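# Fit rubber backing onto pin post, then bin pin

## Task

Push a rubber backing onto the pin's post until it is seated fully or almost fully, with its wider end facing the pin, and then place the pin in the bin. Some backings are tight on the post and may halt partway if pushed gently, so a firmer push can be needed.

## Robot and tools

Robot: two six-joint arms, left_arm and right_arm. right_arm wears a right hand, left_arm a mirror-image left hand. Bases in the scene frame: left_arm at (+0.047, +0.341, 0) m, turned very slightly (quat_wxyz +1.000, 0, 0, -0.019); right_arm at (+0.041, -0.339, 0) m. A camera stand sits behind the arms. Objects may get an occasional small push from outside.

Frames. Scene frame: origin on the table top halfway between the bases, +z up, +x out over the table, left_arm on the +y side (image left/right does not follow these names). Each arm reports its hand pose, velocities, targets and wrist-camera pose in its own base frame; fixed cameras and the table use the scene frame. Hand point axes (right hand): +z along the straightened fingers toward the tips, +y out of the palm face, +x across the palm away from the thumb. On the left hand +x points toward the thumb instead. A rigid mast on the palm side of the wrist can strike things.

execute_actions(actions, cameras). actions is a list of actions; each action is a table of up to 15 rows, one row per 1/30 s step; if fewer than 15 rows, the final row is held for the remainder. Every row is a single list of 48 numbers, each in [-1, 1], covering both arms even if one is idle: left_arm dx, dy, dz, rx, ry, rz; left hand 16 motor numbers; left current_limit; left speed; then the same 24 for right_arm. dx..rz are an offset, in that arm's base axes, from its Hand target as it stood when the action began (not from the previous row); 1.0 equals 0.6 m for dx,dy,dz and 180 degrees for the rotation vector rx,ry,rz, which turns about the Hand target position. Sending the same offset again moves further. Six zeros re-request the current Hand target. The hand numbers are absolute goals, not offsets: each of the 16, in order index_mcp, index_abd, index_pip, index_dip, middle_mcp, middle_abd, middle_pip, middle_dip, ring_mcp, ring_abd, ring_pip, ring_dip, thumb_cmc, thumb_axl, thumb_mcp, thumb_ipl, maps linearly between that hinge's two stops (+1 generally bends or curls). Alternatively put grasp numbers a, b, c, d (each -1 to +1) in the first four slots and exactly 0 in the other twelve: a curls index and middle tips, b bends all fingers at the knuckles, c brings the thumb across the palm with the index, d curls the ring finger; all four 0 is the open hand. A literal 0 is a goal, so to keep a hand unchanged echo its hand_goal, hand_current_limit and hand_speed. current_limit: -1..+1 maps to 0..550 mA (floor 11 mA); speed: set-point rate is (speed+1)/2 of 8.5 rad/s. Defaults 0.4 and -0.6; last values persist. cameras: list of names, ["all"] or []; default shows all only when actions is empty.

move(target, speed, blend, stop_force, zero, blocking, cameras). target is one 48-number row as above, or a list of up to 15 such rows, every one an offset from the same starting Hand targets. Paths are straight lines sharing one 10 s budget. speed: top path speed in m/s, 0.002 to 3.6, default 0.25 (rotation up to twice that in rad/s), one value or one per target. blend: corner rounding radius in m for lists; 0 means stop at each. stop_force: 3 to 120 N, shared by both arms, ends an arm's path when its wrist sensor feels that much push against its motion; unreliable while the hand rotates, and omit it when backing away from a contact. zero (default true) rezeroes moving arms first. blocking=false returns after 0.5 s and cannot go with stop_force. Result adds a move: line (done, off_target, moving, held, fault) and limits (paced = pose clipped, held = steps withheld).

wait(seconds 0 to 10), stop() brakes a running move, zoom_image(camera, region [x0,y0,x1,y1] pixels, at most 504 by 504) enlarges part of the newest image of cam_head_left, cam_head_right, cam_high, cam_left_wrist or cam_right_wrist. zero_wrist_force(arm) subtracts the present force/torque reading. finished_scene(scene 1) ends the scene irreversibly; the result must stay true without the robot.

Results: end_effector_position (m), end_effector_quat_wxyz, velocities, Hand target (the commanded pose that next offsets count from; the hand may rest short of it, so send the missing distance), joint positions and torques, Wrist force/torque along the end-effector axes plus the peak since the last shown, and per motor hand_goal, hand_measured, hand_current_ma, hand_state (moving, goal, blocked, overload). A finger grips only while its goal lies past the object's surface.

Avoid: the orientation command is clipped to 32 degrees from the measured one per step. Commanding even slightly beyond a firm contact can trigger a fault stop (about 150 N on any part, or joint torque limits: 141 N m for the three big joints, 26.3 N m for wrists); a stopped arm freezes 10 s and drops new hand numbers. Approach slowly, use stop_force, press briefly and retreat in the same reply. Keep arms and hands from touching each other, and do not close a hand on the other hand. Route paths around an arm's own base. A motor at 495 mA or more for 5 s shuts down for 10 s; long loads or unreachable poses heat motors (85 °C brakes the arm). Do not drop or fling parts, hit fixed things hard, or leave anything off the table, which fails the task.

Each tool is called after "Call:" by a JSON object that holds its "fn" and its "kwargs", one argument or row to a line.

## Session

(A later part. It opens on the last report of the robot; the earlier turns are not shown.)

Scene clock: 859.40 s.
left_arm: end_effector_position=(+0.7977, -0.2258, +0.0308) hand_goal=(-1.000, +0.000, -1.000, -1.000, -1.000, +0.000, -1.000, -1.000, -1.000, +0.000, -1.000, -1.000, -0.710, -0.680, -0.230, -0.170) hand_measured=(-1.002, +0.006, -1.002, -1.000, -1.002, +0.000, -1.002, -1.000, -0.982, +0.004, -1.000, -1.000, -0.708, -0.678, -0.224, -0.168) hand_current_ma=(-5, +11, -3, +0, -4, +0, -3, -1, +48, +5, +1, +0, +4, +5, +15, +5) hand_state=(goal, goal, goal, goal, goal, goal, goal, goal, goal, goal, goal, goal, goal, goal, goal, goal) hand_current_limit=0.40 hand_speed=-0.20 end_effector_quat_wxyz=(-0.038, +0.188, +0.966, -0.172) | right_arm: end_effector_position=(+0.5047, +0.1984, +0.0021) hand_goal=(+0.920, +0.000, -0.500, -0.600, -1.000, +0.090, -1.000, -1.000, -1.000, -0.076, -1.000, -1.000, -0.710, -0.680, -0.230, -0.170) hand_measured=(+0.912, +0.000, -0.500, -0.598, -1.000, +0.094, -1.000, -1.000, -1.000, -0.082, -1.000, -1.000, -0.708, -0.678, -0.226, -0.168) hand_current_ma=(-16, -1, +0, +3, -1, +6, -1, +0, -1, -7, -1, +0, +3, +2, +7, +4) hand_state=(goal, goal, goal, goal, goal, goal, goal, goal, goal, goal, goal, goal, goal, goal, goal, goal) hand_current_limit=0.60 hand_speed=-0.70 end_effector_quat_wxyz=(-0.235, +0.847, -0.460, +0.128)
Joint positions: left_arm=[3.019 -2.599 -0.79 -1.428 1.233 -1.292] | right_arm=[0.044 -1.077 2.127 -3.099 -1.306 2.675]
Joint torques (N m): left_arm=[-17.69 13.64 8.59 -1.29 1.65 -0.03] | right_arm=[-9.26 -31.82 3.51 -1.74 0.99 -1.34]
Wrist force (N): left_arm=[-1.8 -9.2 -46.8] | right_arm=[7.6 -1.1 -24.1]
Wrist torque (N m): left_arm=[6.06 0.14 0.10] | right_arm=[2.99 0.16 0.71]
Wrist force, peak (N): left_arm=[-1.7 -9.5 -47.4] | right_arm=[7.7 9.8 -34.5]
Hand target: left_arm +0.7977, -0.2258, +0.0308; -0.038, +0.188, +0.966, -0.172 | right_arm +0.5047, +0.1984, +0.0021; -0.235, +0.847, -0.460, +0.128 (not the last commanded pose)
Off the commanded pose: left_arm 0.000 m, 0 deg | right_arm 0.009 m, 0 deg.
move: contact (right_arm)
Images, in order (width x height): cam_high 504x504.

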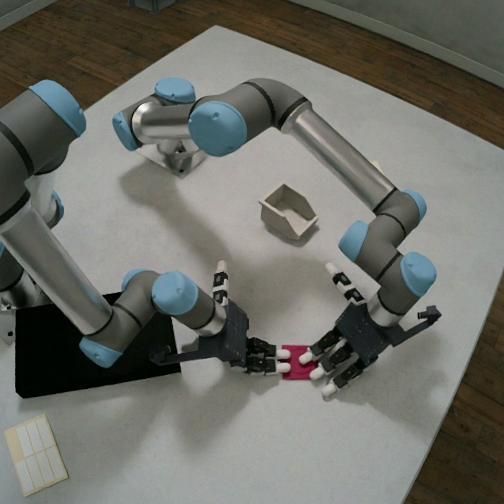

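Call:
{"fn": "move", "kwargs": {
  "target": [0,0,0,0,0,0,-1,0,-1,-1,-1,0,-1,-1,-1,0,-1,-1,-0.71,-0.68,-0.23,-0.17,0.4,-0.2,0.0196,0.0127,0,0,0,0,0.92,0.0,-0.5,-0.6,-1,0.09,-1,-1,-1,-0.075,-1,-1,-0.71,-0.68,-0.23,-0.17,0.6,-0.7],
  "speed": 0.01,
  "stop_force": 45,
  "zero": false,
  "cameras": ["cam_high"]
}}

Call:
{"fn": "zoom_image", "kwargs": {
  "camera": "cam_high",
  "region": [268, 350, 292, 374]
}}

Scene clock: 861.90 s.
left_arm: end_effector_position=(+0.7977, -0.2258, +0.0308) hand_goal=(-1.000, +0.000, -1.000, -1.000, -1.000, +0.000, -1.000, -1.000, -1.000, +0.000, -1.000, -1.000, -0.710, -0.680, -0.230, -0.170) hand_measured=(-1.002, +0.062, -1.002, -1.000, -1.002, +0.060, -1.002, -1.000, -0.982, +0.004, -1.000, -1.000, -0.708, -0.678, -0.224, -0.168) hand_current_ma=(-4, +179, -3, +0, -3, +176, -3, -1, +48, +5, +1, +0, +4, +5, +15, +5) hand_state=(goal, blocked, goal, goal, goal, blocked, goal, goal, goal, goal, goal, goal, goal, goal, goal, goal) hand_current_limit=0.40 hand_speed=-0.20 end_effector_quat_wxyz=(-0.038, +0.188, +0.966, -0.172) | right_arm: end_effector_position=(+0.5120, +0.2031, +0.0021) hand_goal=(+0.920, +0.000, -0.500, -0.600, -1.000, +0.090, -1.000, -1.000, -1.000, -0.076, -1.000, -1.000, -0.710, -0.680, -0.230, -0.170) hand_measured=(+0.912, +0.000, -0.500, -0.598, -1.002, +0.090, -1.002, -1.000, -1.002, -0.074, -1.002, -1.000, -0.708, -0.678, -0.226, -0.168) hand_current_ma=(-16, -1, +0, +3, -1, +0, -1, +0, -1, +1, -1, +0, +4, +2, +7, +4) hand_state=(goal, goal, goal, goal, goal, goal, goal, goal, goal, goal, goal, goal, goal, goal, goal, goal) hand_current_limit=0.60 hand_speed=-0.70 end_effector_quat_wxyz=(-0.235, +0.847, -0.460, +0.128)
Joint positions: left_arm=[3.019 -2.599 -0.79 -1.428 1.233 -1.292] | right_arm=[0.053 -1.065 2.102 -3.089 -1.31 2.683]
Joint torques (N m): left_arm=[-17.23 14.1 -10.63 -5.22 1.65 0.12] | right_arm=[-8.19 -26.94 3.43 -1.1 1.52 -1.36]
Wrist force (N): left_arm=[-9.1 1.6 -54.4] | right_arm=[6.0 5.8 -40.0]
Wrist torque (N m): left_arm=[6.40 -0.59 -1.25] | right_arm=[4.91 0.95 0.87]
Wrist force, peak (N): left_arm=[-9.3 1.6 -55.2] | right_arm=[5.7 19.1 -54.5]
Hand target: left_arm +0.7977, -0.2258, +0.0308; -0.038, +0.188, +0.966, -0.172 | right_arm +0.5120, +0.2031, +0.0021; -0.235, +0.847, -0.460, +0.128 (not the last commanded pose)
Off the commanded pose: left_arm 0.000 m, 0 deg | right_arm 0.005 m, 0 deg.
move: contact (right_arm)
Images, in order (width x height): cam_high 504x504.

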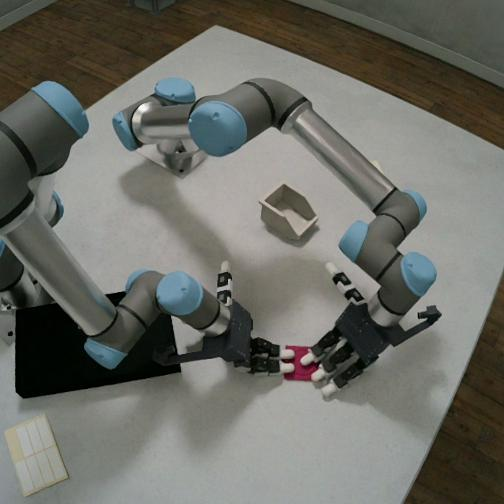

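Scaled by 21.000 from the camera's 504x504 image, which has a finer 720x720 frame.

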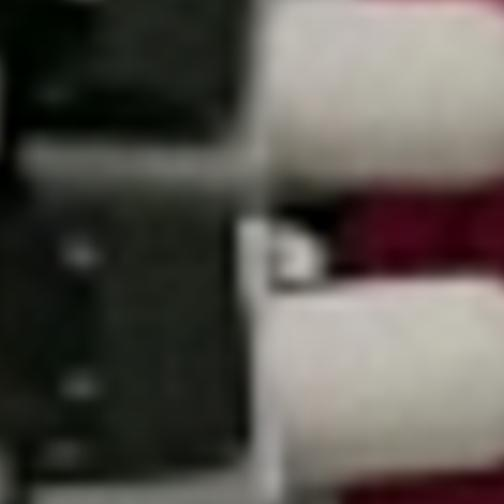

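Call:
{"fn": "zoom_image", "kwargs": {
  "camera": "cam_high",
  "region": [277, 356, 289, 368]
}}

Call:
{"fn": "zoom_image", "kwargs": {
  "camera": "cam_high",
  "region": [250, 330, 350, 400]
}}

Scaled by 42.000 from the camera's 504x504 image, which has a finer 720x720 frame.

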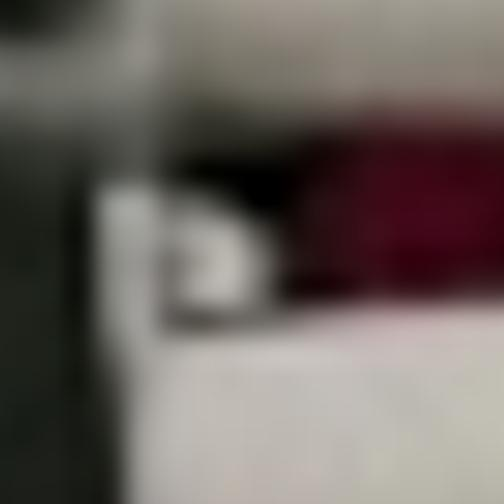

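Scaled by 5.040 from the camera's 504x504 image, which has a finer 720x720 frame.

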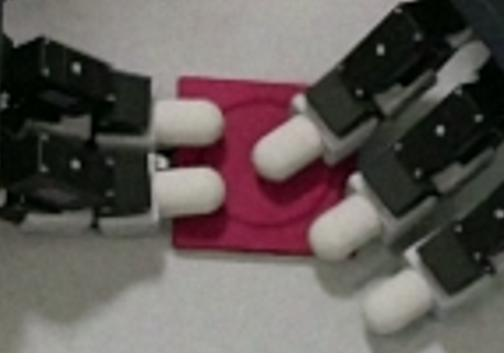

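Call:
{"fn": "move", "kwargs": {
  "target": [
    [0,0,0,0,0,0,-1,0,-1,-1,-1,0,-1,-1,-1,0,-1,-1,-0.71,-0.68,-0.23,-0.17,0.4,-0.2,-0.004,-0.0025,0.02,0,0,0,0.92,0.0,-0.5,-0.6,-1,0.09,-1,-1,-1,-0.075,-1,-1,-0.71,-0.68,-0.23,-0.17,0.6,-0.7],
    [0,0,0,0,0,0,-1,0,-1,-1,-1,0,-1,-1,-1,0,-1,-1,-0.71,-0.68,-0.23,-0.17,0.4,-0.2,-0.09,-0.055,0.11,0,0,0,0.92,0.0,-0.5,-0.6,-1,0.09,-1,-1,-1,-0.075,-1,-1,-0.71,-0.68,-0.23,-0.17,0.6,-0.7]
  ],
  "speed": 0.06,
  "blend": 0.005,
  "cameras": ["cam_high","cam_right_wrist"]
}}

Call:
{"fn": "zoom_image", "kwargs": {
  "camera": "cam_high",
  "region": [266, 346, 298, 378]
}}

Call:
{"fn": "zoom_image", "kwargs": {
  "camera": "cam_right_wrist",
  "region": [200, 180, 290, 270]
}}

Scene clock: 865.07 s.
left_arm: end_effector_position=(+0.7977, -0.2258, +0.0308) hand_goal=(-1.000, +0.000, -1.000, -1.000, -1.000, +0.000, -1.000, -1.000, -1.000, +0.000, -1.000, -1.000, -0.710, -0.680, -0.230, -0.170) hand_measured=(-1.002, +0.062, -1.002, -1.000, -1.002, +0.060, -1.002, -1.000, -0.982, +0.004, -1.000, -1.000, -0.708, -0.678, -0.224, -0.168) hand_current_ma=(-5, +182, -3, +0, -3, +176, -3, -1, +48, +5, +1, +0, +4, +5, +15, +5) hand_state=(goal, blocked, goal, goal, goal, blocked, goal, goal, goal, goal, goal, goal, goal, goal, goal, goal) hand_current_limit=0.40 hand_speed=-0.20 end_effector_quat_wxyz=(-0.038, +0.188, +0.966, -0.172) | right_arm: end_effector_position=(+0.4580, +0.1702, +0.0681) hand_goal=(+0.920, +0.000, -0.500, -0.600, -1.000, +0.090, -1.000, -1.000, -1.000, -0.076, -1.000, -1.000, -0.710, -0.680, -0.230, -0.170) hand_measured=(+0.912, +0.000, -0.500, -0.598, -0.992, +0.080, -1.000, -1.000, -0.992, -0.068, -0.998, -1.000, -0.708, -0.678, -0.226, -0.168) hand_current_ma=(-16, -1, +0, +3, +17, -16, +0, +0, +17, +11, +1, +0, +4, +2, +7, +4) hand_state=(goal, goal, goal, goal, goal, goal, goal, goal, goal, goal, goal, goal, goal, goal, goal, goal) hand_current_limit=0.60 hand_speed=-0.70 end_effector_quat_wxyz=(-0.235, +0.847, -0.460, +0.128)
Joint positions: left_arm=[3.019 -2.599 -0.79 -1.428 1.233 -1.292] | right_arm=[-0.016 -1.329 2.244 -2.95 -1.279 2.619]
Joint torques (N m): left_arm=[-8.08 15.6 16.17 0.02 4.97 0.37] | right_arm=[-11.35 -34.09 -0.94 -0.78 1.65 -1.49]
Wrist force (N): left_arm=[-6.0 -15.2 -42.4] | right_arm=[6.8 -3.5 -0.7]
Wrist torque (N m): left_arm=[5.66 -0.21 -0.65] | right_arm=[-0.26 -0.92 0.59]
Wrist force, peak (N): left_arm=[-9.3 1.5 -54.9] | right_arm=[6.1 5.7 -40.1]
Hand target: left_arm +0.7977, -0.2258, +0.0308; -0.038, +0.188, +0.966, -0.172 | right_arm +0.4580, +0.1701, +0.0681; -0.235, +0.847, -0.460, +0.128
Off the commanded pose: left_arm 0.000 m, 0 deg | right_arm 0.000 m, 0 deg.
move: done
camera_calibration:
cam_right_wrist: T_world_to_cam=[[-0.874345, 0.363565, -0.321467, 0.392603], [-0.22729, 0.278492, 0.933157, -0.0740565], [0.428789, 0.888967, -0.160863, -0.218928], [0, 0, 0, 1]] pos_world=[0.420312, 0.0725077, 0.160098]
Images, in order (width x height): cam_high 504x504, cam_right_wrist 616x616.

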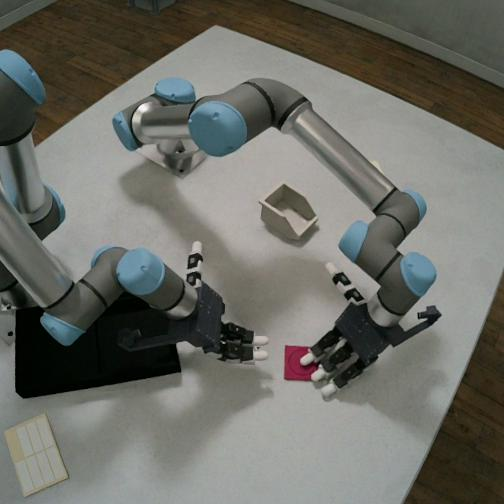

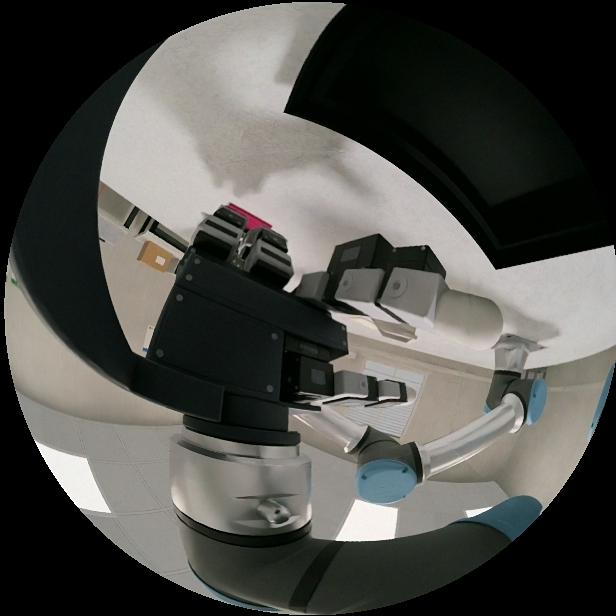

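Scaled by 15.750 from the camera's 504x504 image, which has a finer 720x720 frame.

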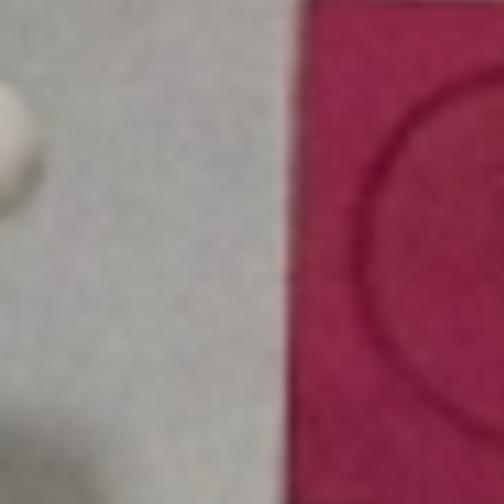

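Scaled by 5.600 from the camera's 616x616 image, which has a finer 880x880 frame.

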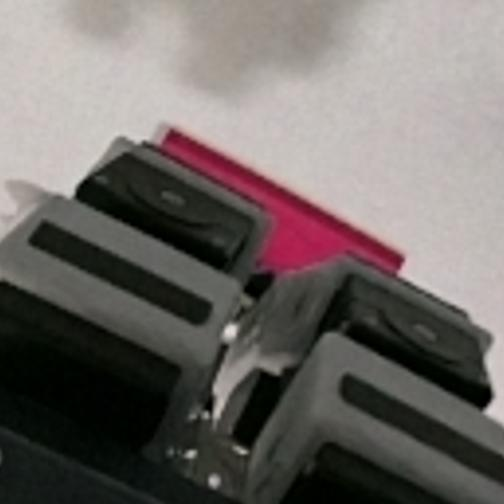

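Call:
{"fn": "zoom_image", "kwargs": {
  "camera": "cam_right_wrist",
  "region": [225, 215, 265, 255]
}}

Call:
{"fn": "zoom_image", "kwargs": {
  "camera": "cam_high",
  "region": [235, 320, 285, 370]
}}

Scaled by 12.600 from the camera's 616x616 image, which has a finer 880x880 frame.

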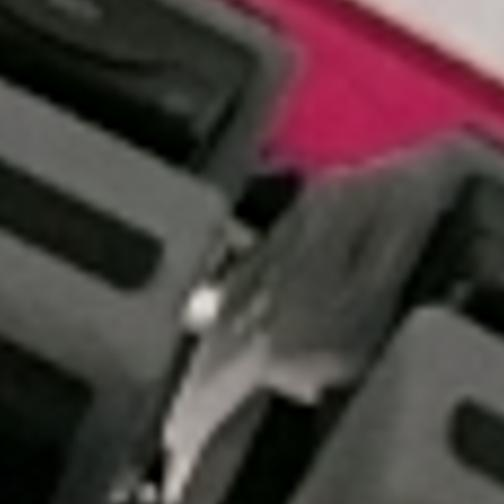

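Scaled by 10.080 from the camera's 504x504 image, which has a finer 720x720 frame.

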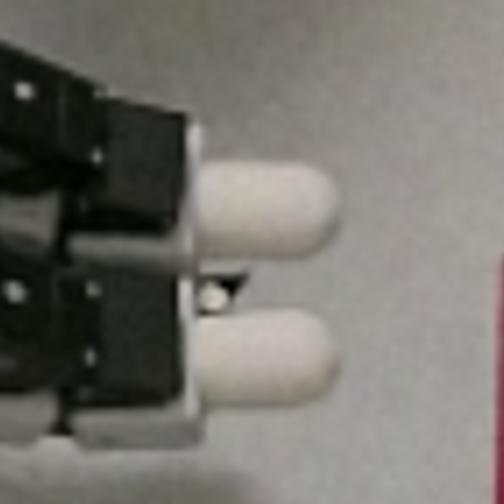

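Call:
{"fn": "move", "kwargs": {
  "target": [0,0,0,0,0,0,-1,0,-1,-1,-1,0,-1,-1,-1,0,-1,-1,-0.71,-0.68,-0.23,-0.17,0.4,-0.2,0,0,-0.1083,0,0,0,0.92,0.0,-0.5,-0.6,-1,0.09,-1,-1,-1,-0.075,-1,-1,-0.71,-0.68,-0.23,-0.17,0.6,-0.7],
  "speed": 0.05,
  "stop_force": 4,
  "cameras": ["cam_high","cam_right_wrist"]
}}

Call:
{"fn": "zoom_image", "kwargs": {
  "camera": "cam_high",
  "region": [245, 345, 285, 385]
}}

Call:
{"fn": "zoom_image", "kwargs": {
  "camera": "cam_right_wrist",
  "region": [225, 215, 265, 255]
}}

Scene clock: 869.17 s.
left_arm: end_effector_position=(+0.7977, -0.2258, +0.0308) hand_goal=(-1.000, +0.000, -1.000, -1.000, -1.000, +0.000, -1.000, -1.000, -1.000, +0.000, -1.000, -1.000, -0.710, -0.680, -0.230, -0.170) hand_measured=(-1.002, +0.062, -1.002, -1.000, -1.002, +0.060, -1.002, -1.000, -0.982, +0.004, -1.000, -1.000, -0.708, -0.678, -0.224, -0.168) hand_current_ma=(-5, +182, -3, +0, -3, +176, -3, -1, +48, +5, +1, +0, +4, +5, +15, +5) hand_state=(goal, blocked, goal, goal, goal, blocked, goal, goal, goal, goal, goal, goal, goal, goal, goal, goal) hand_current_limit=0.40 hand_speed=-0.20 end_effector_quat_wxyz=(-0.038, +0.188, +0.966, -0.172) | right_arm: end_effector_position=(+0.4578, +0.1701, +0.0126) hand_goal=(+0.920, +0.000, -0.500, -0.600, -1.000, +0.090, -1.000, -1.000, -1.000, -0.076, -1.000, -1.000, -0.710, -0.680, -0.230, -0.170) hand_measured=(+0.942, +0.000, -0.486, -0.598, -0.990, +0.080, -1.000, -1.000, -0.990, -0.068, -0.998, -1.000, -0.708, -0.678, -0.226, -0.168) hand_current_ma=(+57, +0, +31, +3, +20, -16, +0, +0, +18, +11, +1, +0, +4, +2, +7, +4) hand_state=(blocked, goal, goal, goal, goal, goal, goal, goal, goal, goal, goal, goal, goal, goal, goal, goal) hand_current_limit=0.60 hand_speed=-0.70 end_effector_quat_wxyz=(-0.235, +0.847, -0.460, +0.127)
Joint positions: left_arm=[3.019 -2.599 -0.79 -1.428 1.233 -1.292] | right_arm=[-0.017 -1.186 2.277 -3.124 -1.278 2.619]
Joint torques (N m): left_arm=[3.27 16.4 15.86 -0.41 4.95 0.56] | right_arm=[-7.07 -36.08 -25.22 -0.65 0.78 -1.13]
Wrist force (N): left_arm=[-6.4 -14.9 -42.1] | right_arm=[6.6 -4.0 -1.6]
Wrist torque (N m): left_arm=[5.69 -0.19 -0.67] | right_arm=[-0.28 -0.92 0.57]
Wrist force, peak (N): left_arm=[-6.1 -15.3 -42.6] | right_arm=[6.5 -8.0 -3.0]
Hand target: left_arm +0.7977, -0.2258, +0.0308; -0.038, +0.188, +0.966, -0.172 | right_arm +0.4578, +0.1701, +0.0126; -0.235, +0.847, -0.460, +0.127 (not the last commanded pose)
Off the commanded pose: left_arm 0.000 m, 0 deg | right_arm 0.009 m, 0 deg.
move: contact (right_arm)
camera_calibration:
cam_right_wrist: T_world_to_cam=[[-0.874436, 0.363509, -0.321285, 0.374645], [-0.227106, 0.27849, 0.933202, -0.0223657], [0.428702, 0.888991, -0.160966, -0.227635], [0, 0, 0, 1]] pos_world=[0.420111, 0.0724076, 0.104598]
Images, in order (width x height): cam_high 504x504, cam_right_wrist 616x616.

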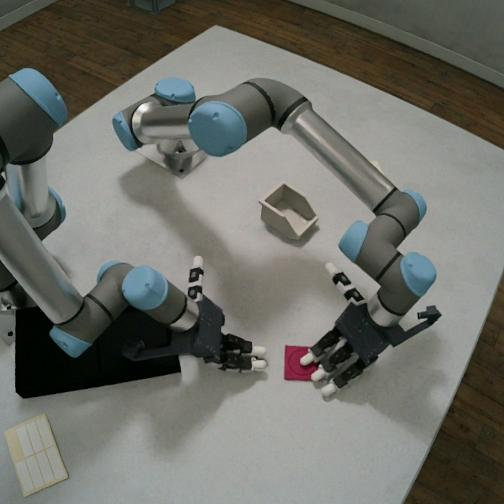

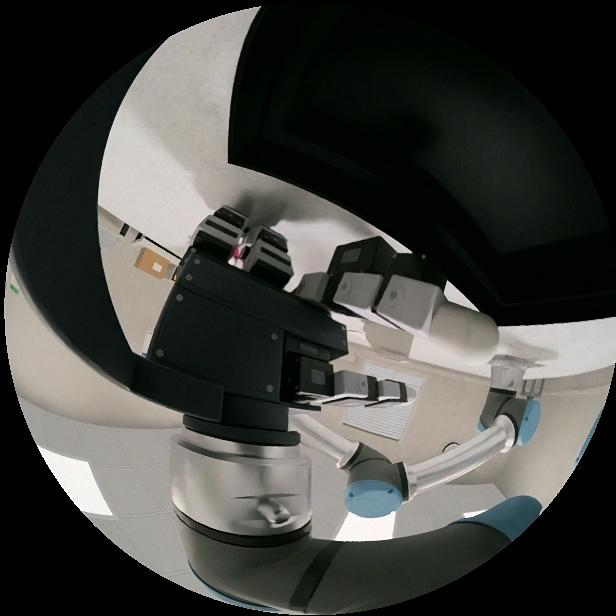

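Scaled by 12.600 from the camera's 504x504 image, which has a finer 720x720 frame.

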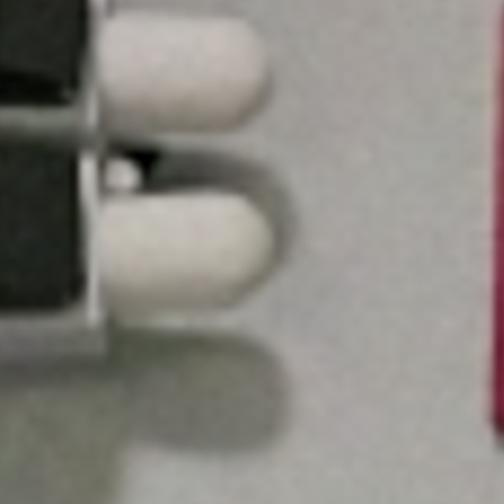

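Scaled by 12.600 from the camera's 616x616 image, which has a finer 880x880 frame.

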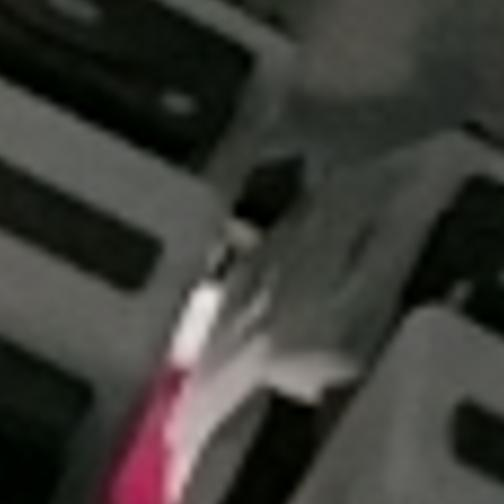

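Call:
{"fn": "move", "kwargs": {
  "target": [
    [0,0,0,0,0,0,-1,0,-1,-1,-1,0,-1,-1,-1,0,-1,-1,-0.71,-0.68,-0.23,-0.17,0.4,-0.2,0,0,0.03,0,0,0,0.92,0.0,-0.5,-0.6,-1,0.09,-1,-1,-1,-0.075,-1,-1,-0.71,-0.68,-0.23,-0.17,0.6,-0.7],
    [0,0,0,0,0,0,-1,0,-1,-1,-1,0,-1,-1,-1,0,-1,-1,-0.71,-0.68,-0.23,-0.17,0.4,-0.2,0.063,0.037,0.025,0,0,0,0.92,0.0,-0.5,-0.6,-1,0.09,-1,-1,-1,-0.075,-1,-1,-0.71,-0.68,-0.23,-0.17,0.6,-0.7],
    [0,0,0,0,0,0,-1,0,-1,-1,-1,0,-1,-1,-1,0,-1,-1,-0.71,-0.68,-0.23,-0.17,0.4,-0.2,0.063,0.037,-0.0155,0,0,0,0.92,0.0,-0.5,-0.6,-1,0.09,-1,-1,-1,-0.075,-1,-1,-0.71,-0.68,-0.23,-0.17,0.6,-0.7]
  ],
  "speed": 0.05,
  "blend": 0.006,
  "cameras": ["cam_high"]
}}

Call:
{"fn": "zoom_image", "kwargs": {
  "camera": "cam_high",
  "region": [260, 345, 300, 385]
}}

Scene clock: 871.83 s.
left_arm: end_effector_position=(+0.7977, -0.2258, +0.0308) hand_goal=(-1.000, +0.000, -1.000, -1.000, -1.000, +0.000, -1.000, -1.000, -1.000, +0.000, -1.000, -1.000, -0.710, -0.680, -0.230, -0.170) hand_measured=(-1.002, +0.062, -1.002, -1.000, -1.002, +0.060, -1.002, -1.000, -0.982, +0.004, -1.000, -1.000, -0.708, -0.678, -0.224, -0.168) hand_current_ma=(-5, +182, -3, +0, -3, +176, -3, -1, +48, +5, +1, +0, +4, +5, +15, +5) hand_state=(goal, blocked, goal, goal, goal, blocked, goal, goal, goal, goal, goal, goal, goal, goal, goal, goal) hand_current_limit=0.40 hand_speed=-0.20 end_effector_quat_wxyz=(-0.038, +0.188, +0.966, -0.172) | right_arm: end_effector_position=(+0.4956, +0.1923, +0.0033) hand_goal=(+0.920, +0.000, -0.500, -0.600, -1.000, +0.090, -1.000, -1.000, -1.000, -0.076, -1.000, -1.000, -0.710, -0.680, -0.230, -0.170) hand_measured=(+0.912, +0.000, -0.500, -0.598, -0.990, +0.080, -1.000, -1.000, -0.990, -0.068, -0.998, -1.000, -0.708, -0.678, -0.226, -0.168) hand_current_ma=(-15, +0, +0, +3, +19, -16, +0, +0, +18, +11, +1, +0, +4, +2, +7, +4) hand_state=(goal, goal, goal, goal, goal, goal, goal, goal, goal, goal, goal, goal, goal, goal, goal, goal) hand_current_limit=0.60 hand_speed=-0.70 end_effector_quat_wxyz=(-0.235, +0.847, -0.460, +0.127)
Joint positions: left_arm=[3.019 -2.599 -0.79 -1.428 1.233 -1.292] | right_arm=[0.032 -1.096 2.157 -3.107 -1.3 2.664]
Joint torques (N m): left_arm=[3.43 16.29 16.59 -0.47 4.89 0.76] | right_arm=[14.02 -25.71 1.67 -4.5 -0.93 1.64]
Wrist force (N): left_arm=[-6.0 -15.3 -42.7] | right_arm=[7.1 -4.2 -1.6]
Wrist torque (N m): left_arm=[5.67 -0.21 -0.65] | right_arm=[-0.16 -0.94 0.50]
Wrist force, peak (N): left_arm=[-6.0 -15.1 -42.8] | right_arm=[7.1 -4.2 -1.6]
Hand target: left_arm +0.7977, -0.2258, +0.0308; -0.038, +0.188, +0.966, -0.172 | right_arm +0.4956, +0.1923, +0.0033; -0.235, +0.847, -0.460, +0.127
Off the commanded pose: left_arm 0.000 m, 0 deg | right_arm 0.000 m, 0 deg.
move: done
Images, in order (width x height): cam_high 504x504.

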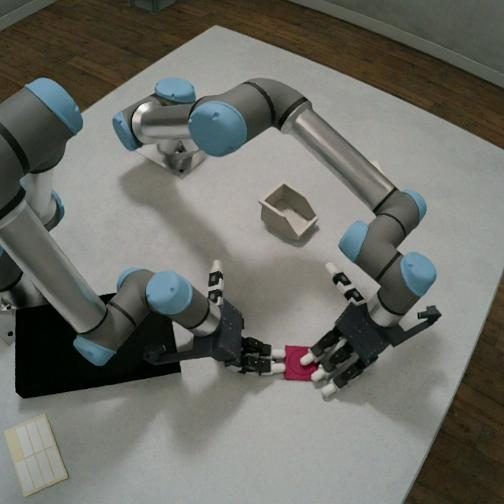

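Scaled by 12.600 from the camera's 504x504 image, which has a finer 720x720 frame.

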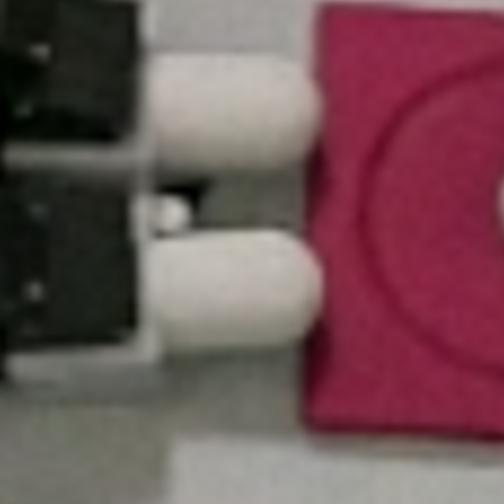

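Call:
{"fn": "move", "kwargs": {
  "target": [0,0,0,0,0,0,-1,0,-1,-1,-1,0,-1,-1,-1,0,-1,-1,-0.71,-0.68,-0.23,-0.17,0.4,-0.2,0.0391,0.0254,-0.0005,0,0,0,0.92,0.0,-0.5,-0.6,-1,0.12,-1,-1,-1,-0.11,-1,-1,-0.71,-0.68,-0.23,-0.17,0.6,-0.7],
  "speed": 0.02,
  "stop_force": 15,
  "cameras": ["cam_high"]
}}

Call:
{"fn": "zoom_image", "kwargs": {
  "camera": "cam_high",
  "region": [268, 350, 292, 374]
}}

Scene clock: 874.03 s.
left_arm: end_effector_position=(+0.7977, -0.2258, +0.0308) hand_goal=(-1.000, +0.000, -1.000, -1.000, -1.000, +0.000, -1.000, -1.000, -1.000, +0.000, -1.000, -1.000, -0.710, -0.680, -0.230, -0.170) hand_measured=(-1.002, +0.062, -1.002, -1.000, -1.002, +0.060, -1.002, -1.000, -0.982, +0.004, -1.000, -1.000, -0.708, -0.678, -0.224, -0.168) hand_current_ma=(-5, +182, -3, +0, -3, +176, -3, -1, +48, +5, +1, +0, +4, +5, +15, +5) hand_state=(goal, blocked, goal, goal, goal, blocked, goal, goal, goal, goal, goal, goal, goal, goal, goal, goal) hand_current_limit=0.40 hand_speed=-0.20 end_effector_quat_wxyz=(-0.038, +0.188, +0.966, -0.172) | right_arm: end_effector_position=(+0.5067, +0.1995, +0.0031) hand_goal=(+0.920, +0.000, -0.500, -0.600, -1.000, +0.120, -1.000, -1.000, -1.000, -0.110, -1.000, -1.000, -0.710, -0.680, -0.230, -0.170) hand_measured=(+0.912, +0.000, -0.500, -0.598, -0.996, +0.108, -1.000, -1.000, -1.000, -0.098, -1.000, -1.000, -0.708, -0.678, -0.226, -0.168) hand_current_ma=(-15, +0, +0, +3, +8, -20, +0, +0, +0, +20, +0, +0, +4, +2, +7, +4) hand_state=(goal, goal, goal, goal, goal, goal, goal, goal, goal, goal, goal, goal, goal, goal, goal, goal) hand_current_limit=0.60 hand_speed=-0.70 end_effector_quat_wxyz=(-0.235, +0.847, -0.460, +0.127)
Joint positions: left_arm=[3.019 -2.599 -0.79 -1.428 1.233 -1.292] | right_arm=[0.046 -1.077 2.12 -3.093 -1.307 2.677]
Joint torques (N m): left_arm=[3.07 17.22 16.34 -0.7 4.99 0.88] | right_arm=[-9.86 -39.27 0.28 -4.56 1.39 -1.3]
Wrist force (N): left_arm=[-6.1 -15.1 -42.3] | right_arm=[5.9 0.7 -7.9]
Wrist torque (N m): left_arm=[5.69 -0.22 -0.65] | right_arm=[0.61 -0.70 0.60]
Wrist force, peak (N): left_arm=[-6.1 -15.0 -42.8] | right_arm=[5.5 12.9 -22.3]
Hand target: left_arm +0.7977, -0.2258, +0.0308; -0.038, +0.188, +0.966, -0.172 | right_arm +0.5067, +0.1995, +0.0031; -0.235, +0.847, -0.460, +0.127 (not the last commanded pose)
Off the commanded pose: left_arm 0.000 m, 0 deg | right_arm 0.015 m, 0 deg.
move: contact (right_arm)
Images, in order (width x height): cam_high 504x504.

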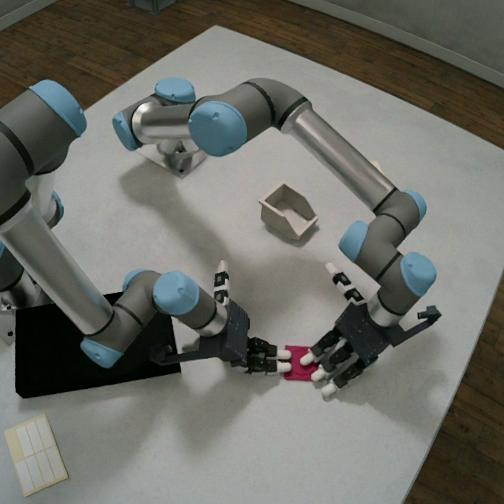

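Scaled by 21.000 from the camera's 504x504 image, which has a finer 720x720 frame.

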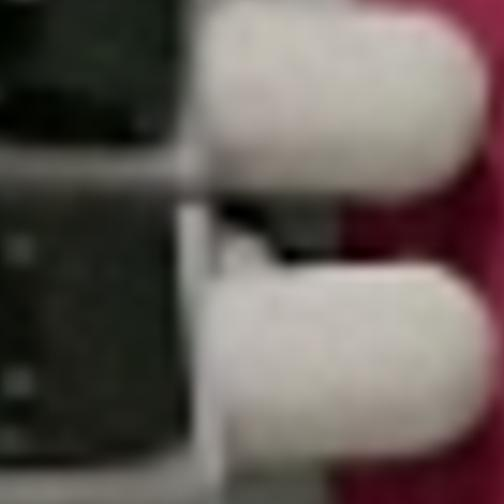

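Call:
{"fn": "move", "kwargs": {
  "target": [
    [0,0,0,0,0,0,-1,0,-1,-1,-1,0,-1,-1,-1,0,-1,-1,-0.71,-0.68,-0.23,-0.17,0.4,-0.2,-0.0112,-0.0073,-0.0015,0,0,0,0.92,0.0,-0.5,-0.6,-1,0.12,-1,-1,-1,-0.11,-1,-1,-0.71,-0.68,-0.23,-0.17,0.6,-0.7],
    [0,0,0,0,0,0,-1,0,-1,-1,-1,0,-1,-1,-1,0,-1,-1,-0.71,-0.68,-0.23,-0.17,0.4,-0.2,-0.0112,-0.0073,-0.0015,0,0,0,0.92,0.0,-0.5,-0.6,-1,-0.03,-1,-1,-1,0.05,-1,-1,-0.71,-0.68,-0.23,-0.17,0.4,-0.9],
    [0,0,0,0,0,0,-1,0,-1,-1,-1,0,-1,-1,-1,0,-1,-1,-0.71,-0.68,-0.23,-0.17,0.4,-0.2,-0.0112,-0.0073,0.05,0,0,0,0.92,0.0,-0.5,-0.6,-1,-0.03,-1,-1,-1,0.05,-1,-1,-0.71,-0.68,-0.23,-0.17,0.4,-0.9]
  ],
  "speed": 0.03,
  "cameras": ["cam_high","cam_right_wrist"]
}}

Call:
{"fn": "zoom_image", "kwargs": {
  "camera": "cam_high",
  "region": [268, 350, 292, 374]
}}

Call:
{"fn": "zoom_image", "kwargs": {
  "camera": "cam_right_wrist",
  "region": [225, 195, 275, 245]
}}

Scene clock: 877.87 s.
left_arm: end_effector_position=(+0.7977, -0.2258, +0.0308) hand_goal=(-1.000, +0.000, -1.000, -1.000, -1.000, +0.000, -1.000, -1.000, -1.000, +0.000, -1.000, -1.000, -0.710, -0.680, -0.230, -0.170) hand_measured=(-1.002, +0.062, -1.002, -1.000, -1.002, +0.060, -1.002, -1.000, -0.982, +0.004, -1.000, -1.000, -0.708, -0.678, -0.224, -0.168) hand_current_ma=(-5, +182, -3, +0, -3, +176, -3, -1, +48, +5, +1, +0, +4, +5, +15, +5) hand_state=(goal, blocked, goal, goal, goal, blocked, goal, goal, goal, goal, goal, goal, goal, goal, goal, goal) hand_current_limit=0.40 hand_speed=-0.20 end_effector_quat_wxyz=(-0.038, +0.188, +0.966, -0.172) | right_arm: end_effector_position=(+0.4999, +0.1951, +0.0331) hand_goal=(+0.920, +0.000, -0.500, -0.600, -1.000, -0.030, -1.000, -1.000, -1.000, +0.050, -1.000, -1.000, -0.710, -0.680, -0.230, -0.170) hand_measured=(+0.912, +0.000, -0.500, -0.598, -0.994, -0.026, -1.000, -1.000, -0.994, +0.046, -1.000, -1.000, -0.708, -0.678, -0.226, -0.168) hand_current_ma=(-15, +0, +0, +3, +13, +4, +0, +0, +11, -4, +0, +0, +4, +2, +7, +4) hand_state=(goal, goal, goal, goal, goal, goal, goal, goal, goal, goal, goal, goal, goal, goal, goal, goal) hand_current_limit=0.40 hand_speed=-0.90 end_effector_quat_wxyz=(-0.235, +0.847, -0.460, +0.127)
Joint positions: left_arm=[3.019 -2.599 -0.79 -1.428 1.233 -1.292] | right_arm=[0.037 -1.159 2.132 -3.02 -1.303 2.669]
Joint torques (N m): left_arm=[3 19.11 15.92 -1.04 4.83 1.12] | right_arm=[-4.93 -39.81 -28.1 -1.06 0.78 0.32]
Wrist force (N): left_arm=[-6.1 -15.0 -42.4] | right_arm=[6.9 -3.8 -0.5]
Wrist torque (N m): left_arm=[5.70 -0.21 -0.65] | right_arm=[-0.26 -0.94 0.58]
Wrist force, peak (N): left_arm=[-6.2 -15.0 -42.7] | right_arm=[6.0 0.5 -8.4]
Hand target: left_arm +0.7977, -0.2258, +0.0308; -0.038, +0.188, +0.966, -0.172 | right_arm +0.4999, +0.1951, +0.0331; -0.235, +0.847, -0.460, +0.127
Off the commanded pose: left_arm 0.000 m, 0 deg | right_arm 0.000 m, 0 deg.
move: done
camera_calibration:
cam_right_wrist: T_world_to_cam=[[-0.874417, 0.363611, -0.321218, 0.408963], [-0.227021, 0.278478, 0.933226, -0.0390319], [0.428784, 0.888953, -0.160958, -0.264628], [0, 0, 0, 1]] pos_world=[0.462211, 0.0974078, 0.125198]
Images, in order (width x height): cam_high 504x504, cam_right_wrist 616x616.

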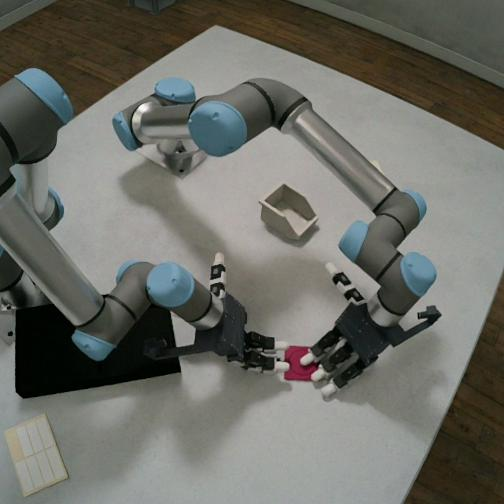

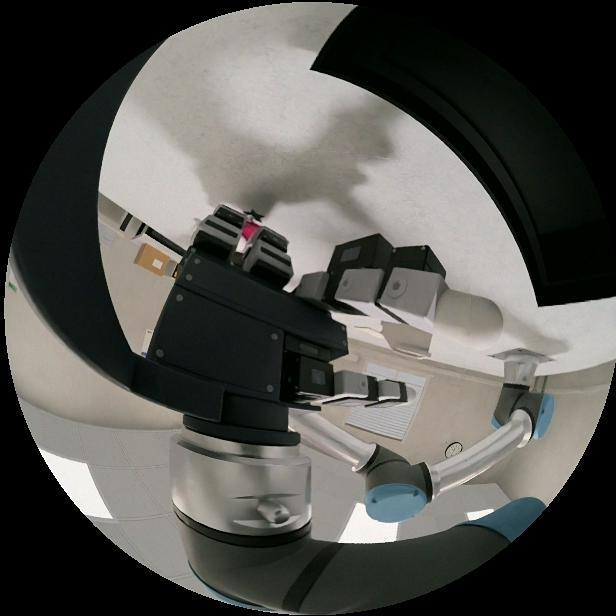

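Scaled by 21.000 from the camera's 504x504 image, which has a finer 720x720 frame.

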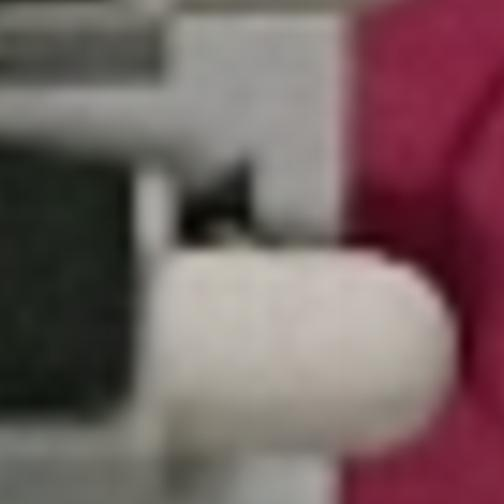

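Scaled by 10.080 from the camera's 616x616 image, which has a finer 880x880 frame.

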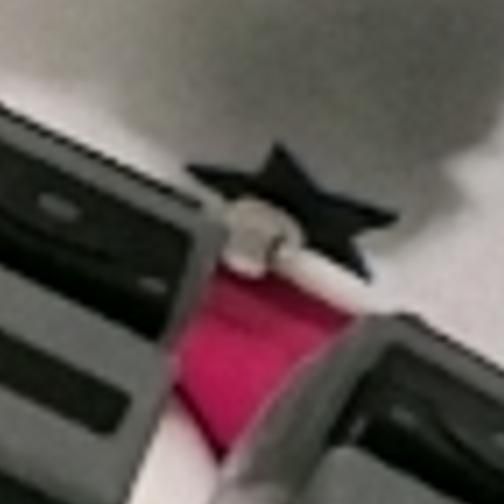

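Call:
{"fn": "zoom_image", "kwargs": {
  "camera": "cam_right_wrist",
  "region": [240, 206, 268, 234]
}}

Scaled by 18.000 from the camera's 616x616 image, which has a finer 880x880 frame.

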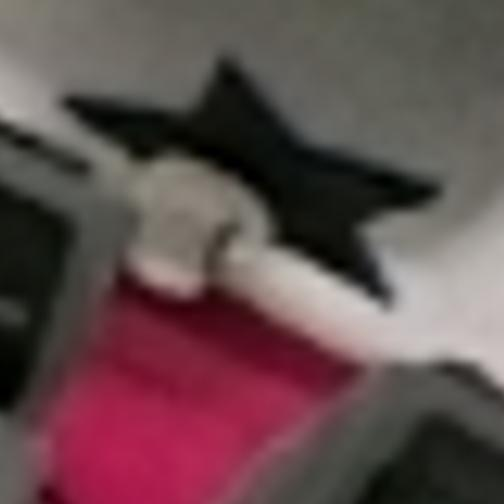

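Call:
{"fn": "move", "kwargs": {
  "target": [
    [0,0,0,0,0,0,-1,0,-1,-1,-1,0,-1,-1,-1,0,-1,-1,-0.71,-0.68,-0.23,-0.17,0.4,-0.2,0,0,0.43,0,0,0,0.92,0.0,-0.5,-0.6,-1,-0.03,-1,-1,-1,0.05,-1,-1,-0.71,-0.68,-0.23,-0.17,0.4,-0.9],
    [0,0,0,0,0,0,-1,0,-1,-1,-1,0,-1,-1,-1,0,-1,-1,-0.71,-0.68,-0.23,-0.17,0.4,-0.2,0.1685,0.0848,0.43,-0.0497,0.0163,0.4268,0.42,0.0,0.5,0.5,0.4,-0.02,0.5,0.5,0.4,0.05,0.5,0.5,-0.71,-0.68,-0.23,-0.17,0.4,-0.2],
    [0,0,0,0,0,0,-1,0,-1,-1,-1,0,-1,-1,-1,0,-1,-1,-0.71,-0.68,-0.23,-0.17,0.4,-0.2,0.1685,0.0848,0.03,-0.0497,0.0163,0.4268,0.42,0.0,0.5,0.5,0.4,-0.02,0.5,0.5,0.4,0.05,0.5,0.5,-0.71,-0.68,-0.23,-0.17,0.4,-0.2]
  ],
  "speed": [0.3,0.4,0.2],
  "blend": [0.02,0,0],
  "cameras": ["cam_high","cam_right_wrist"]
}}

Call:
{"fn": "zoom_image", "kwargs": {
  "camera": "cam_right_wrist",
  "region": [250, 50, 390, 190]
}}

Scene clock: 885.70 s.
left_arm: end_effector_position=(+0.7977, -0.2258, +0.0308) hand_goal=(-1.000, +0.000, -1.000, -1.000, -1.000, +0.000, -1.000, -1.000, -1.000, +0.000, -1.000, -1.000, -0.710, -0.680, -0.230, -0.170) hand_measured=(-1.002, +0.062, -1.002, -1.000, -1.002, +0.060, -1.002, -1.000, -0.982, +0.004, -1.000, -1.000, -0.708, -0.678, -0.224, -0.168) hand_current_ma=(-5, +182, -3, +0, -3, +176, -3, -1, +48, +5, +1, +0, +4, +5, +15, +5) hand_state=(goal, blocked, goal, goal, goal, blocked, goal, goal, goal, goal, goal, goal, goal, goal, goal, goal) hand_current_limit=0.40 hand_speed=-0.20 end_effector_quat_wxyz=(-0.038, +0.188, +0.966, -0.172) | right_arm: end_effector_position=(+0.5573, +0.2250, +0.2909) hand_goal=(+0.920, +0.000, -0.500, -0.600, -1.000, -0.030, -1.000, -1.000, -1.000, +0.050, -1.000, -1.000, -0.710, -0.680, -0.230, -0.170) hand_measured=(+0.910, +0.000, -0.500, -0.598, -0.992, -0.028, -1.000, -1.000, -0.992, +0.048, -1.000, -1.000, -0.706, -0.678, -0.226, -0.168) hand_current_ma=(-18, +0, +0, +3, +16, +3, +0, +0, +13, -3, +0, +0, +4, +2, +7, +4) hand_state=(goal, goal, goal, goal, goal, goal, goal, goal, goal, goal, goal, goal, goal, goal, goal, goal) hand_current_limit=0.40 hand_speed=-0.90 end_effector_quat_wxyz=(-0.225, +0.967, -0.113, +0.044)
Joint positions: left_arm=[3.019 -2.599 -0.79 -1.428 1.233 -1.292] | right_arm=[0.11 -1.338 1.494 -1.927 -1.152 1.957]
Joint torques (N m): left_arm=[2.8 19.44 15.56 -1.44 4.71 1.35] | right_arm=[-10.85 -40.92 -9.77 -4.4 -0.66 1.69]
Wrist force (N): left_arm=[-6.2 -15.1 -42.4] | right_arm=[7.0 -3.9 -0.9]
Wrist torque (N m): left_arm=[5.69 -0.19 -0.66] | right_arm=[-0.26 -0.95 0.47]
Wrist force, peak (N): left_arm=[-6.3 -15.3 -42.6] | right_arm=[7.4 -5.8 1.1]
Hand target: left_arm +0.7977, -0.2258, +0.0308; -0.038, +0.188, +0.966, -0.172 | right_arm +0.5573, +0.2250, +0.2909; -0.225, +0.967, -0.114, +0.044 (not the last commanded pose)
Off the commanded pose: left_arm 0.000 m, 0 deg | right_arm 0.245 m, 34 deg.
move: held (right_arm; a check stopped the path); path passed 1 of 3 targets; target 2's new numbers were not sent; limits=held
pose unreachable (right arm): on one or more control steps of this call, first in action 0 (counted from 0), this arm could not follow its commanded pose, so it was not sent that pose on those steps. It may still have moved: this result reports where it is.
cause: moving toward the commanded pose would bring a part of the arm too close to another arm (a part of this arm just beyond joint 6 (wrist 3) and a part of the left arm just beyond its joint 4 (wrist 1), at the place that arm is still heading or pushing toward).
camera_calibration:
cam_right_wrist: T_world_to_cam=[[-0.882293, -0.35923, -0.304159, 0.693097], [-0.369675, 0.128825, 0.920187, -0.157969], [-0.291376, 0.924315, -0.24646, 0.143972], [0, 0, 0, 1]] pos_world=[0.595068, 0.136256, 0.391656]
Images, in order (width x height): cam_high 504x504, cam_right_wrist 616x616.

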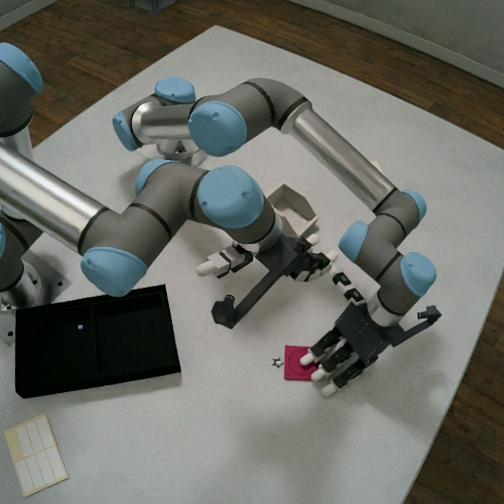

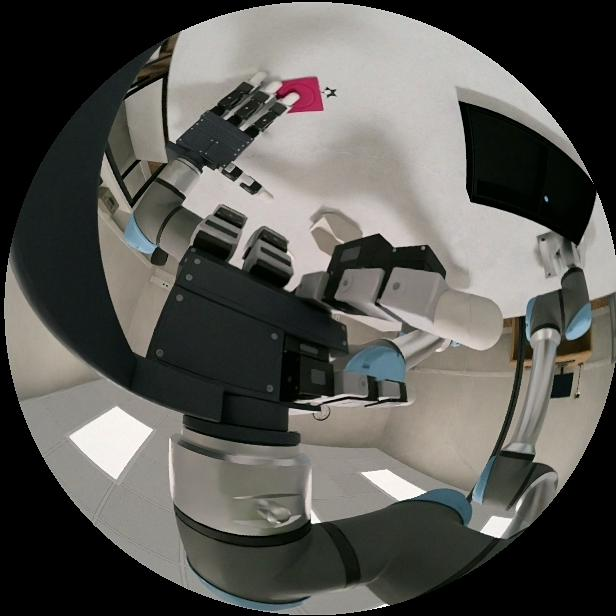

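Scaled by 3.600 from the camera's 616x616 image, which has a finer 880x880 frame.

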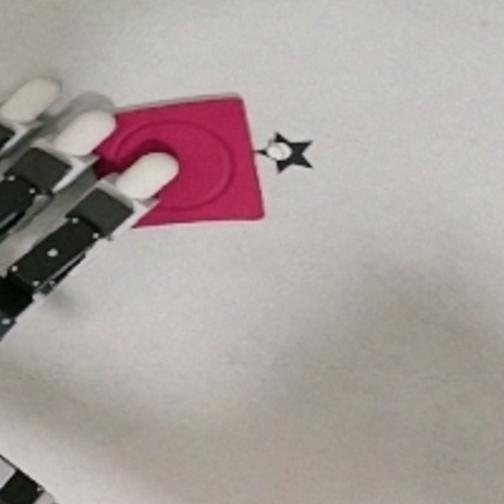

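Call:
{"fn": "move", "kwargs": {
  "target": [
    [0,0,0,0,0,0,-1,0,-1,-1,-1,0,-1,-1,-1,0,-1,-1,-0.71,-0.68,-0.23,-0.17,0.4,-0.2,-0.0955,-0.175,0.0,-0.0242,0.0096,0.1876,0.42,0.0,0.5,0.5,0.4,-0.02,0.5,0.5,0.4,0.05,0.5,0.5,-0.71,-0.68,-0.23,-0.17,0.4,-0.2],
    [0,0,0,0,0,0,-1,0,-1,-1,-1,0,-1,-1,-1,0,-1,-1,-0.71,-0.68,-0.23,-0.17,0.4,-0.2,-0.0955,-0.175,-0.25,-0.0242,0.0096,0.1876,0.42,0.0,0.5,0.5,0.4,-0.02,0.5,0.5,0.4,0.05,0.5,0.5,-0.71,-0.68,-0.23,-0.17,0.4,-0.2],
    [0,0,0,0,0,0,-1,0,-1,-1,-1,0,-1,-1,-1,0,-1,-1,-0.71,-0.68,-0.23,-0.17,0.4,-0.2,0.0728,0.035,-0.4,-0.0242,0.0096,0.1876,0.42,0.0,0.5,0.5,0.4,-0.02,0.5,0.5,0.4,0.05,0.5,0.5,-0.71,-0.68,-0.23,-0.17,0.4,-0.2]
  ],
  "speed": [0.25,0.25,0.15],
  "blend": [0.03,0.04,0],
  "cameras": ["cam_high","cam_right_wrist"]
}}

Scene clock: 897.03 s.
left_arm: end_effector_position=(+0.7977, -0.2258, +0.0308) hand_goal=(-1.000, +0.000, -1.000, -1.000, -1.000, +0.000, -1.000, -1.000, -1.000, +0.000, -1.000, -1.000, -0.710, -0.680, -0.230, -0.170) hand_measured=(-1.002, +0.062, -1.002, -1.000, -1.002, +0.060, -1.002, -1.000, -0.982, +0.004, -1.000, -1.000, -0.708, -0.678, -0.224, -0.168) hand_current_ma=(-5, +182, -3, +0, -3, +176, -3, -1, +48, +5, +1, +0, +4, +5, +15, +5) hand_state=(goal, blocked, goal, goal, goal, blocked, goal, goal, goal, goal, goal, goal, goal, goal, goal, goal) hand_current_limit=0.40 hand_speed=-0.20 end_effector_quat_wxyz=(-0.038, +0.188, +0.966, -0.172) | right_arm: end_effector_position=(+0.6010, +0.2459, +0.0510) hand_goal=(+0.420, +0.000, +0.500, +0.500, +0.400, -0.020, +0.500, +0.500, +0.400, +0.050, +0.500, +0.500, -0.710, -0.680, -0.230, -0.170) hand_measured=(+0.414, +0.000, +0.494, +0.498, +0.384, -0.022, +0.494, +0.498, +0.386, +0.048, +0.496, +0.498, -0.706, -0.678, -0.226, -0.168) hand_current_ma=(-12, +0, -10, -3, -41, -3, -8, -3, -35, -3, -8, -3, +4, +2, +7, +4) hand_state=(goal, goal, goal, goal, goal, goal, goal, goal, goal, goal, goal, goal, goal, goal, goal, goal) hand_current_limit=0.40 hand_speed=-0.20 end_effector_quat_wxyz=(-0.190, +0.966, +0.170, -0.033)
Joint positions: left_arm=[3.019 -2.599 -0.79 -1.428 1.233 -1.292] | right_arm=[0.175 -0.995 1.579 -2.085 -1.189 1.383]
Joint torques (N m): left_arm=[2.69 21.36 15.36 -2 4.42 1.94] | right_arm=[12.92 -36.34 -32.94 -0.28 -1.08 1.71]
Wrist force (N): left_arm=[-6.2 -15.1 -42.4] | right_arm=[6.9 -3.5 -1.0]
Wrist torque (N m): left_arm=[5.68 -0.19 -0.67] | right_arm=[-0.06 -0.92 0.48]
Wrist force, peak (N): left_arm=[-6.0 -15.3 -42.7] | right_arm=[6.8 -4.7 -1.5]
Hand target: left_arm +0.7977, -0.2258, +0.0308; -0.038, +0.188, +0.966, -0.172 | right_arm +0.6010, +0.2460, +0.0509; -0.190, +0.966, +0.170, -0.033
Off the commanded pose: left_arm 0.000 m, 0 deg | right_arm 0.000 m, 0 deg.
move: done
camera_calibration:
cam_right_wrist: T_world_to_cam=[[-0.535487, -0.810773, -0.236433, 0.565352], [-0.372809, -0.0242717, 0.927591, 0.115476], [-0.757804, 0.584857, -0.289266, 0.44416], [0, 0, 0, 1]] pos_world=[0.682376, 0.201405, 0.155034]
Images, in order (width x height): cam_high 504x504, cam_right_wrist 616x616.

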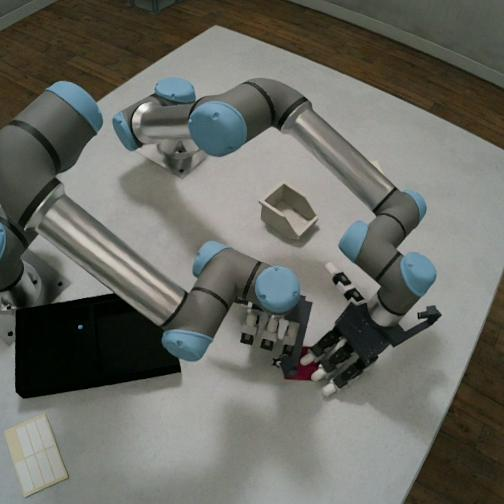

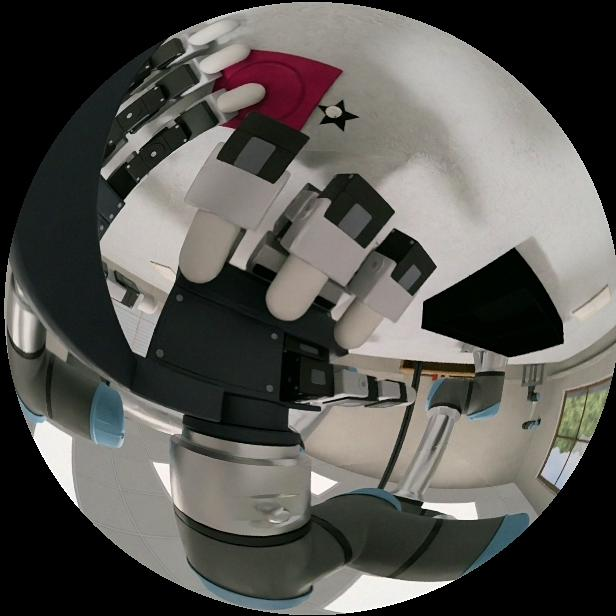

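Call:
{"fn": "zoom_image", "kwargs": {
  "camera": "cam_right_wrist",
  "region": [314, 90, 362, 138]
}}

Scaled by 10.500 from the camera's 616x616 image, which has a finer 880x880 frame.

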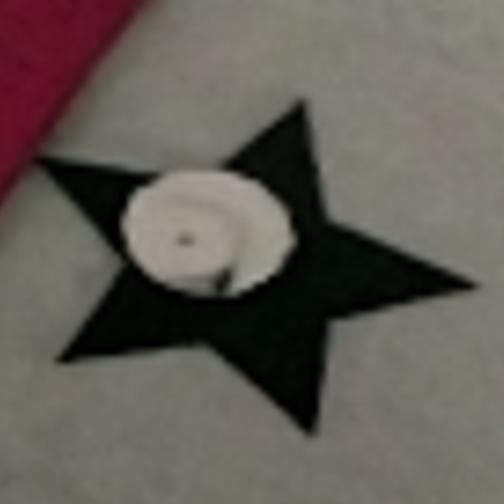

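Call:
{"fn": "zoom_image", "kwargs": {
  "camera": "cam_right_wrist",
  "region": [323, 103, 347, 127]
}}

Scaled by 21.000 from the camera's 616x616 image, which has a finer 880x880 frame.

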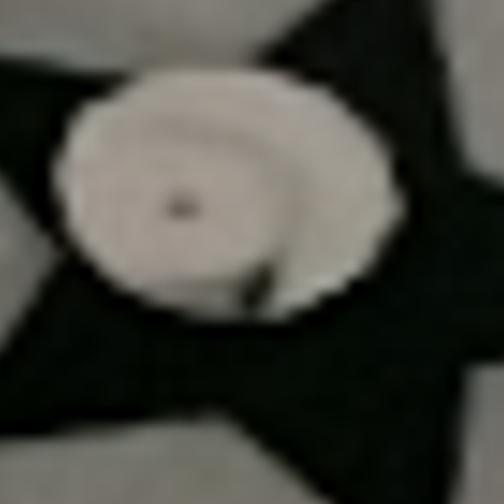

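Call:
{"fn": "move", "kwargs": {
  "target": [
    [0,0,0,0,0,0,-1,0,-1,-1,-1,0,-1,-1,-1,0,-1,-1,-0.71,-0.68,-0.23,-0.17,0.4,-0.2,-0.1683,-0.21,0.115,0,0,0,0.42,0.0,0.5,0.5,0.4,-0.02,0.5,0.5,0.4,0.05,0.5,0.5,-0.71,-0.68,-0.23,-0.17,0.4,-0.2],
    [0,0,0,0,0,0,-1,0,-1,-1,-1,0,-1,-1,-1,0,-1,-1,-0.71,-0.68,-0.23,-0.17,0.4,-0.2,-0.2517,-0.21,0.3983,0,0,-0.4278,0.92,0.0,-0.5,-0.6,-1,-0.03,-1,-1,-1,0.05,-1,-1,-0.71,-0.68,-0.23,-0.17,0.4,-0.2]
  ],
  "speed": 0.3,
  "blend": [0.05,0]
}}

Scene clock: 908.10 s.
left_arm: end_effector_position=(+0.7977, -0.2258, +0.0308) hand_goal=(-1.000, +0.000, -1.000, -1.000, -1.000, +0.000, -1.000, -1.000, -1.000, +0.000, -1.000, -1.000, -0.710, -0.680, -0.230, -0.170) hand_measured=(-1.002, +0.062, -1.002, -1.000, -1.002, +0.060, -1.002, -1.000, -0.982, +0.004, -1.000, -1.000, -0.708, -0.678, -0.224, -0.168) hand_current_ma=(-5, +182, -3, +0, -3, +176, -3, -1, +48, +5, +1, +0, +4, +5, +15, +5) hand_state=(goal, blocked, goal, goal, goal, blocked, goal, goal, goal, goal, goal, goal, goal, goal, goal, goal) hand_current_limit=0.40 hand_speed=-0.20 end_effector_quat_wxyz=(-0.038, +0.188, +0.966, -0.172) | right_arm: end_effector_position=(+0.4500, +0.1200, +0.2899) hand_goal=(+0.920, +0.000, -0.500, -0.600, -1.000, -0.030, -1.000, -1.000, -1.000, +0.050, -1.000, -1.000, -0.710, -0.680, -0.230, -0.170) hand_measured=(+0.900, +0.000, -0.500, -0.598, -0.984, -0.028, -0.994, -0.998, -0.986, +0.048, -0.994, -0.996, -0.706, -0.678, -0.226, -0.168) hand_current_ma=(-51, +0, +0, +3, +38, +3, +11, +4, +33, -3, +11, +5, +4, +2, +7, +4) hand_state=(blocked, goal, goal, goal, goal, goal, goal, goal, goal, goal, goal, goal, goal, goal, goal, goal) hand_current_limit=0.40 hand_speed=-0.20 end_effector_quat_wxyz=(-0.169, +0.862, -0.468, +0.092)
Joint positions: left_arm=[3.019 -2.599 -0.79 -1.428 1.233 -1.292] | right_arm=[-0.081 -1.647 1.858 -2.095 -1.338 2.521]
Joint torques (N m): left_arm=[3.19 23.84 15.54 -2.13 4.3 2.02] | right_arm=[12.52 -26.73 -36.31 -0.93 -1.02 1.69]
Wrist force (N): left_arm=[-6.1 -15.0 -42.3] | right_arm=[6.5 -3.4 -0.9]
Wrist torque (N m): left_arm=[5.68 -0.19 -0.67] | right_arm=[-0.22 -0.87 0.44]
Wrist force, peak (N): left_arm=[-6.1 -15.3 -42.7] | right_arm=[8.1 -4.4 -0.3]
Hand target: left_arm +0.7977, -0.2258, +0.0308; -0.038, +0.188, +0.966, -0.172 | right_arm +0.4500, +0.1200, +0.2899; -0.169, +0.862, -0.468, +0.092
Off the commanded pose: left_arm 0.000 m, 0 deg | right_arm 0.000 m, 0 deg.
move: done


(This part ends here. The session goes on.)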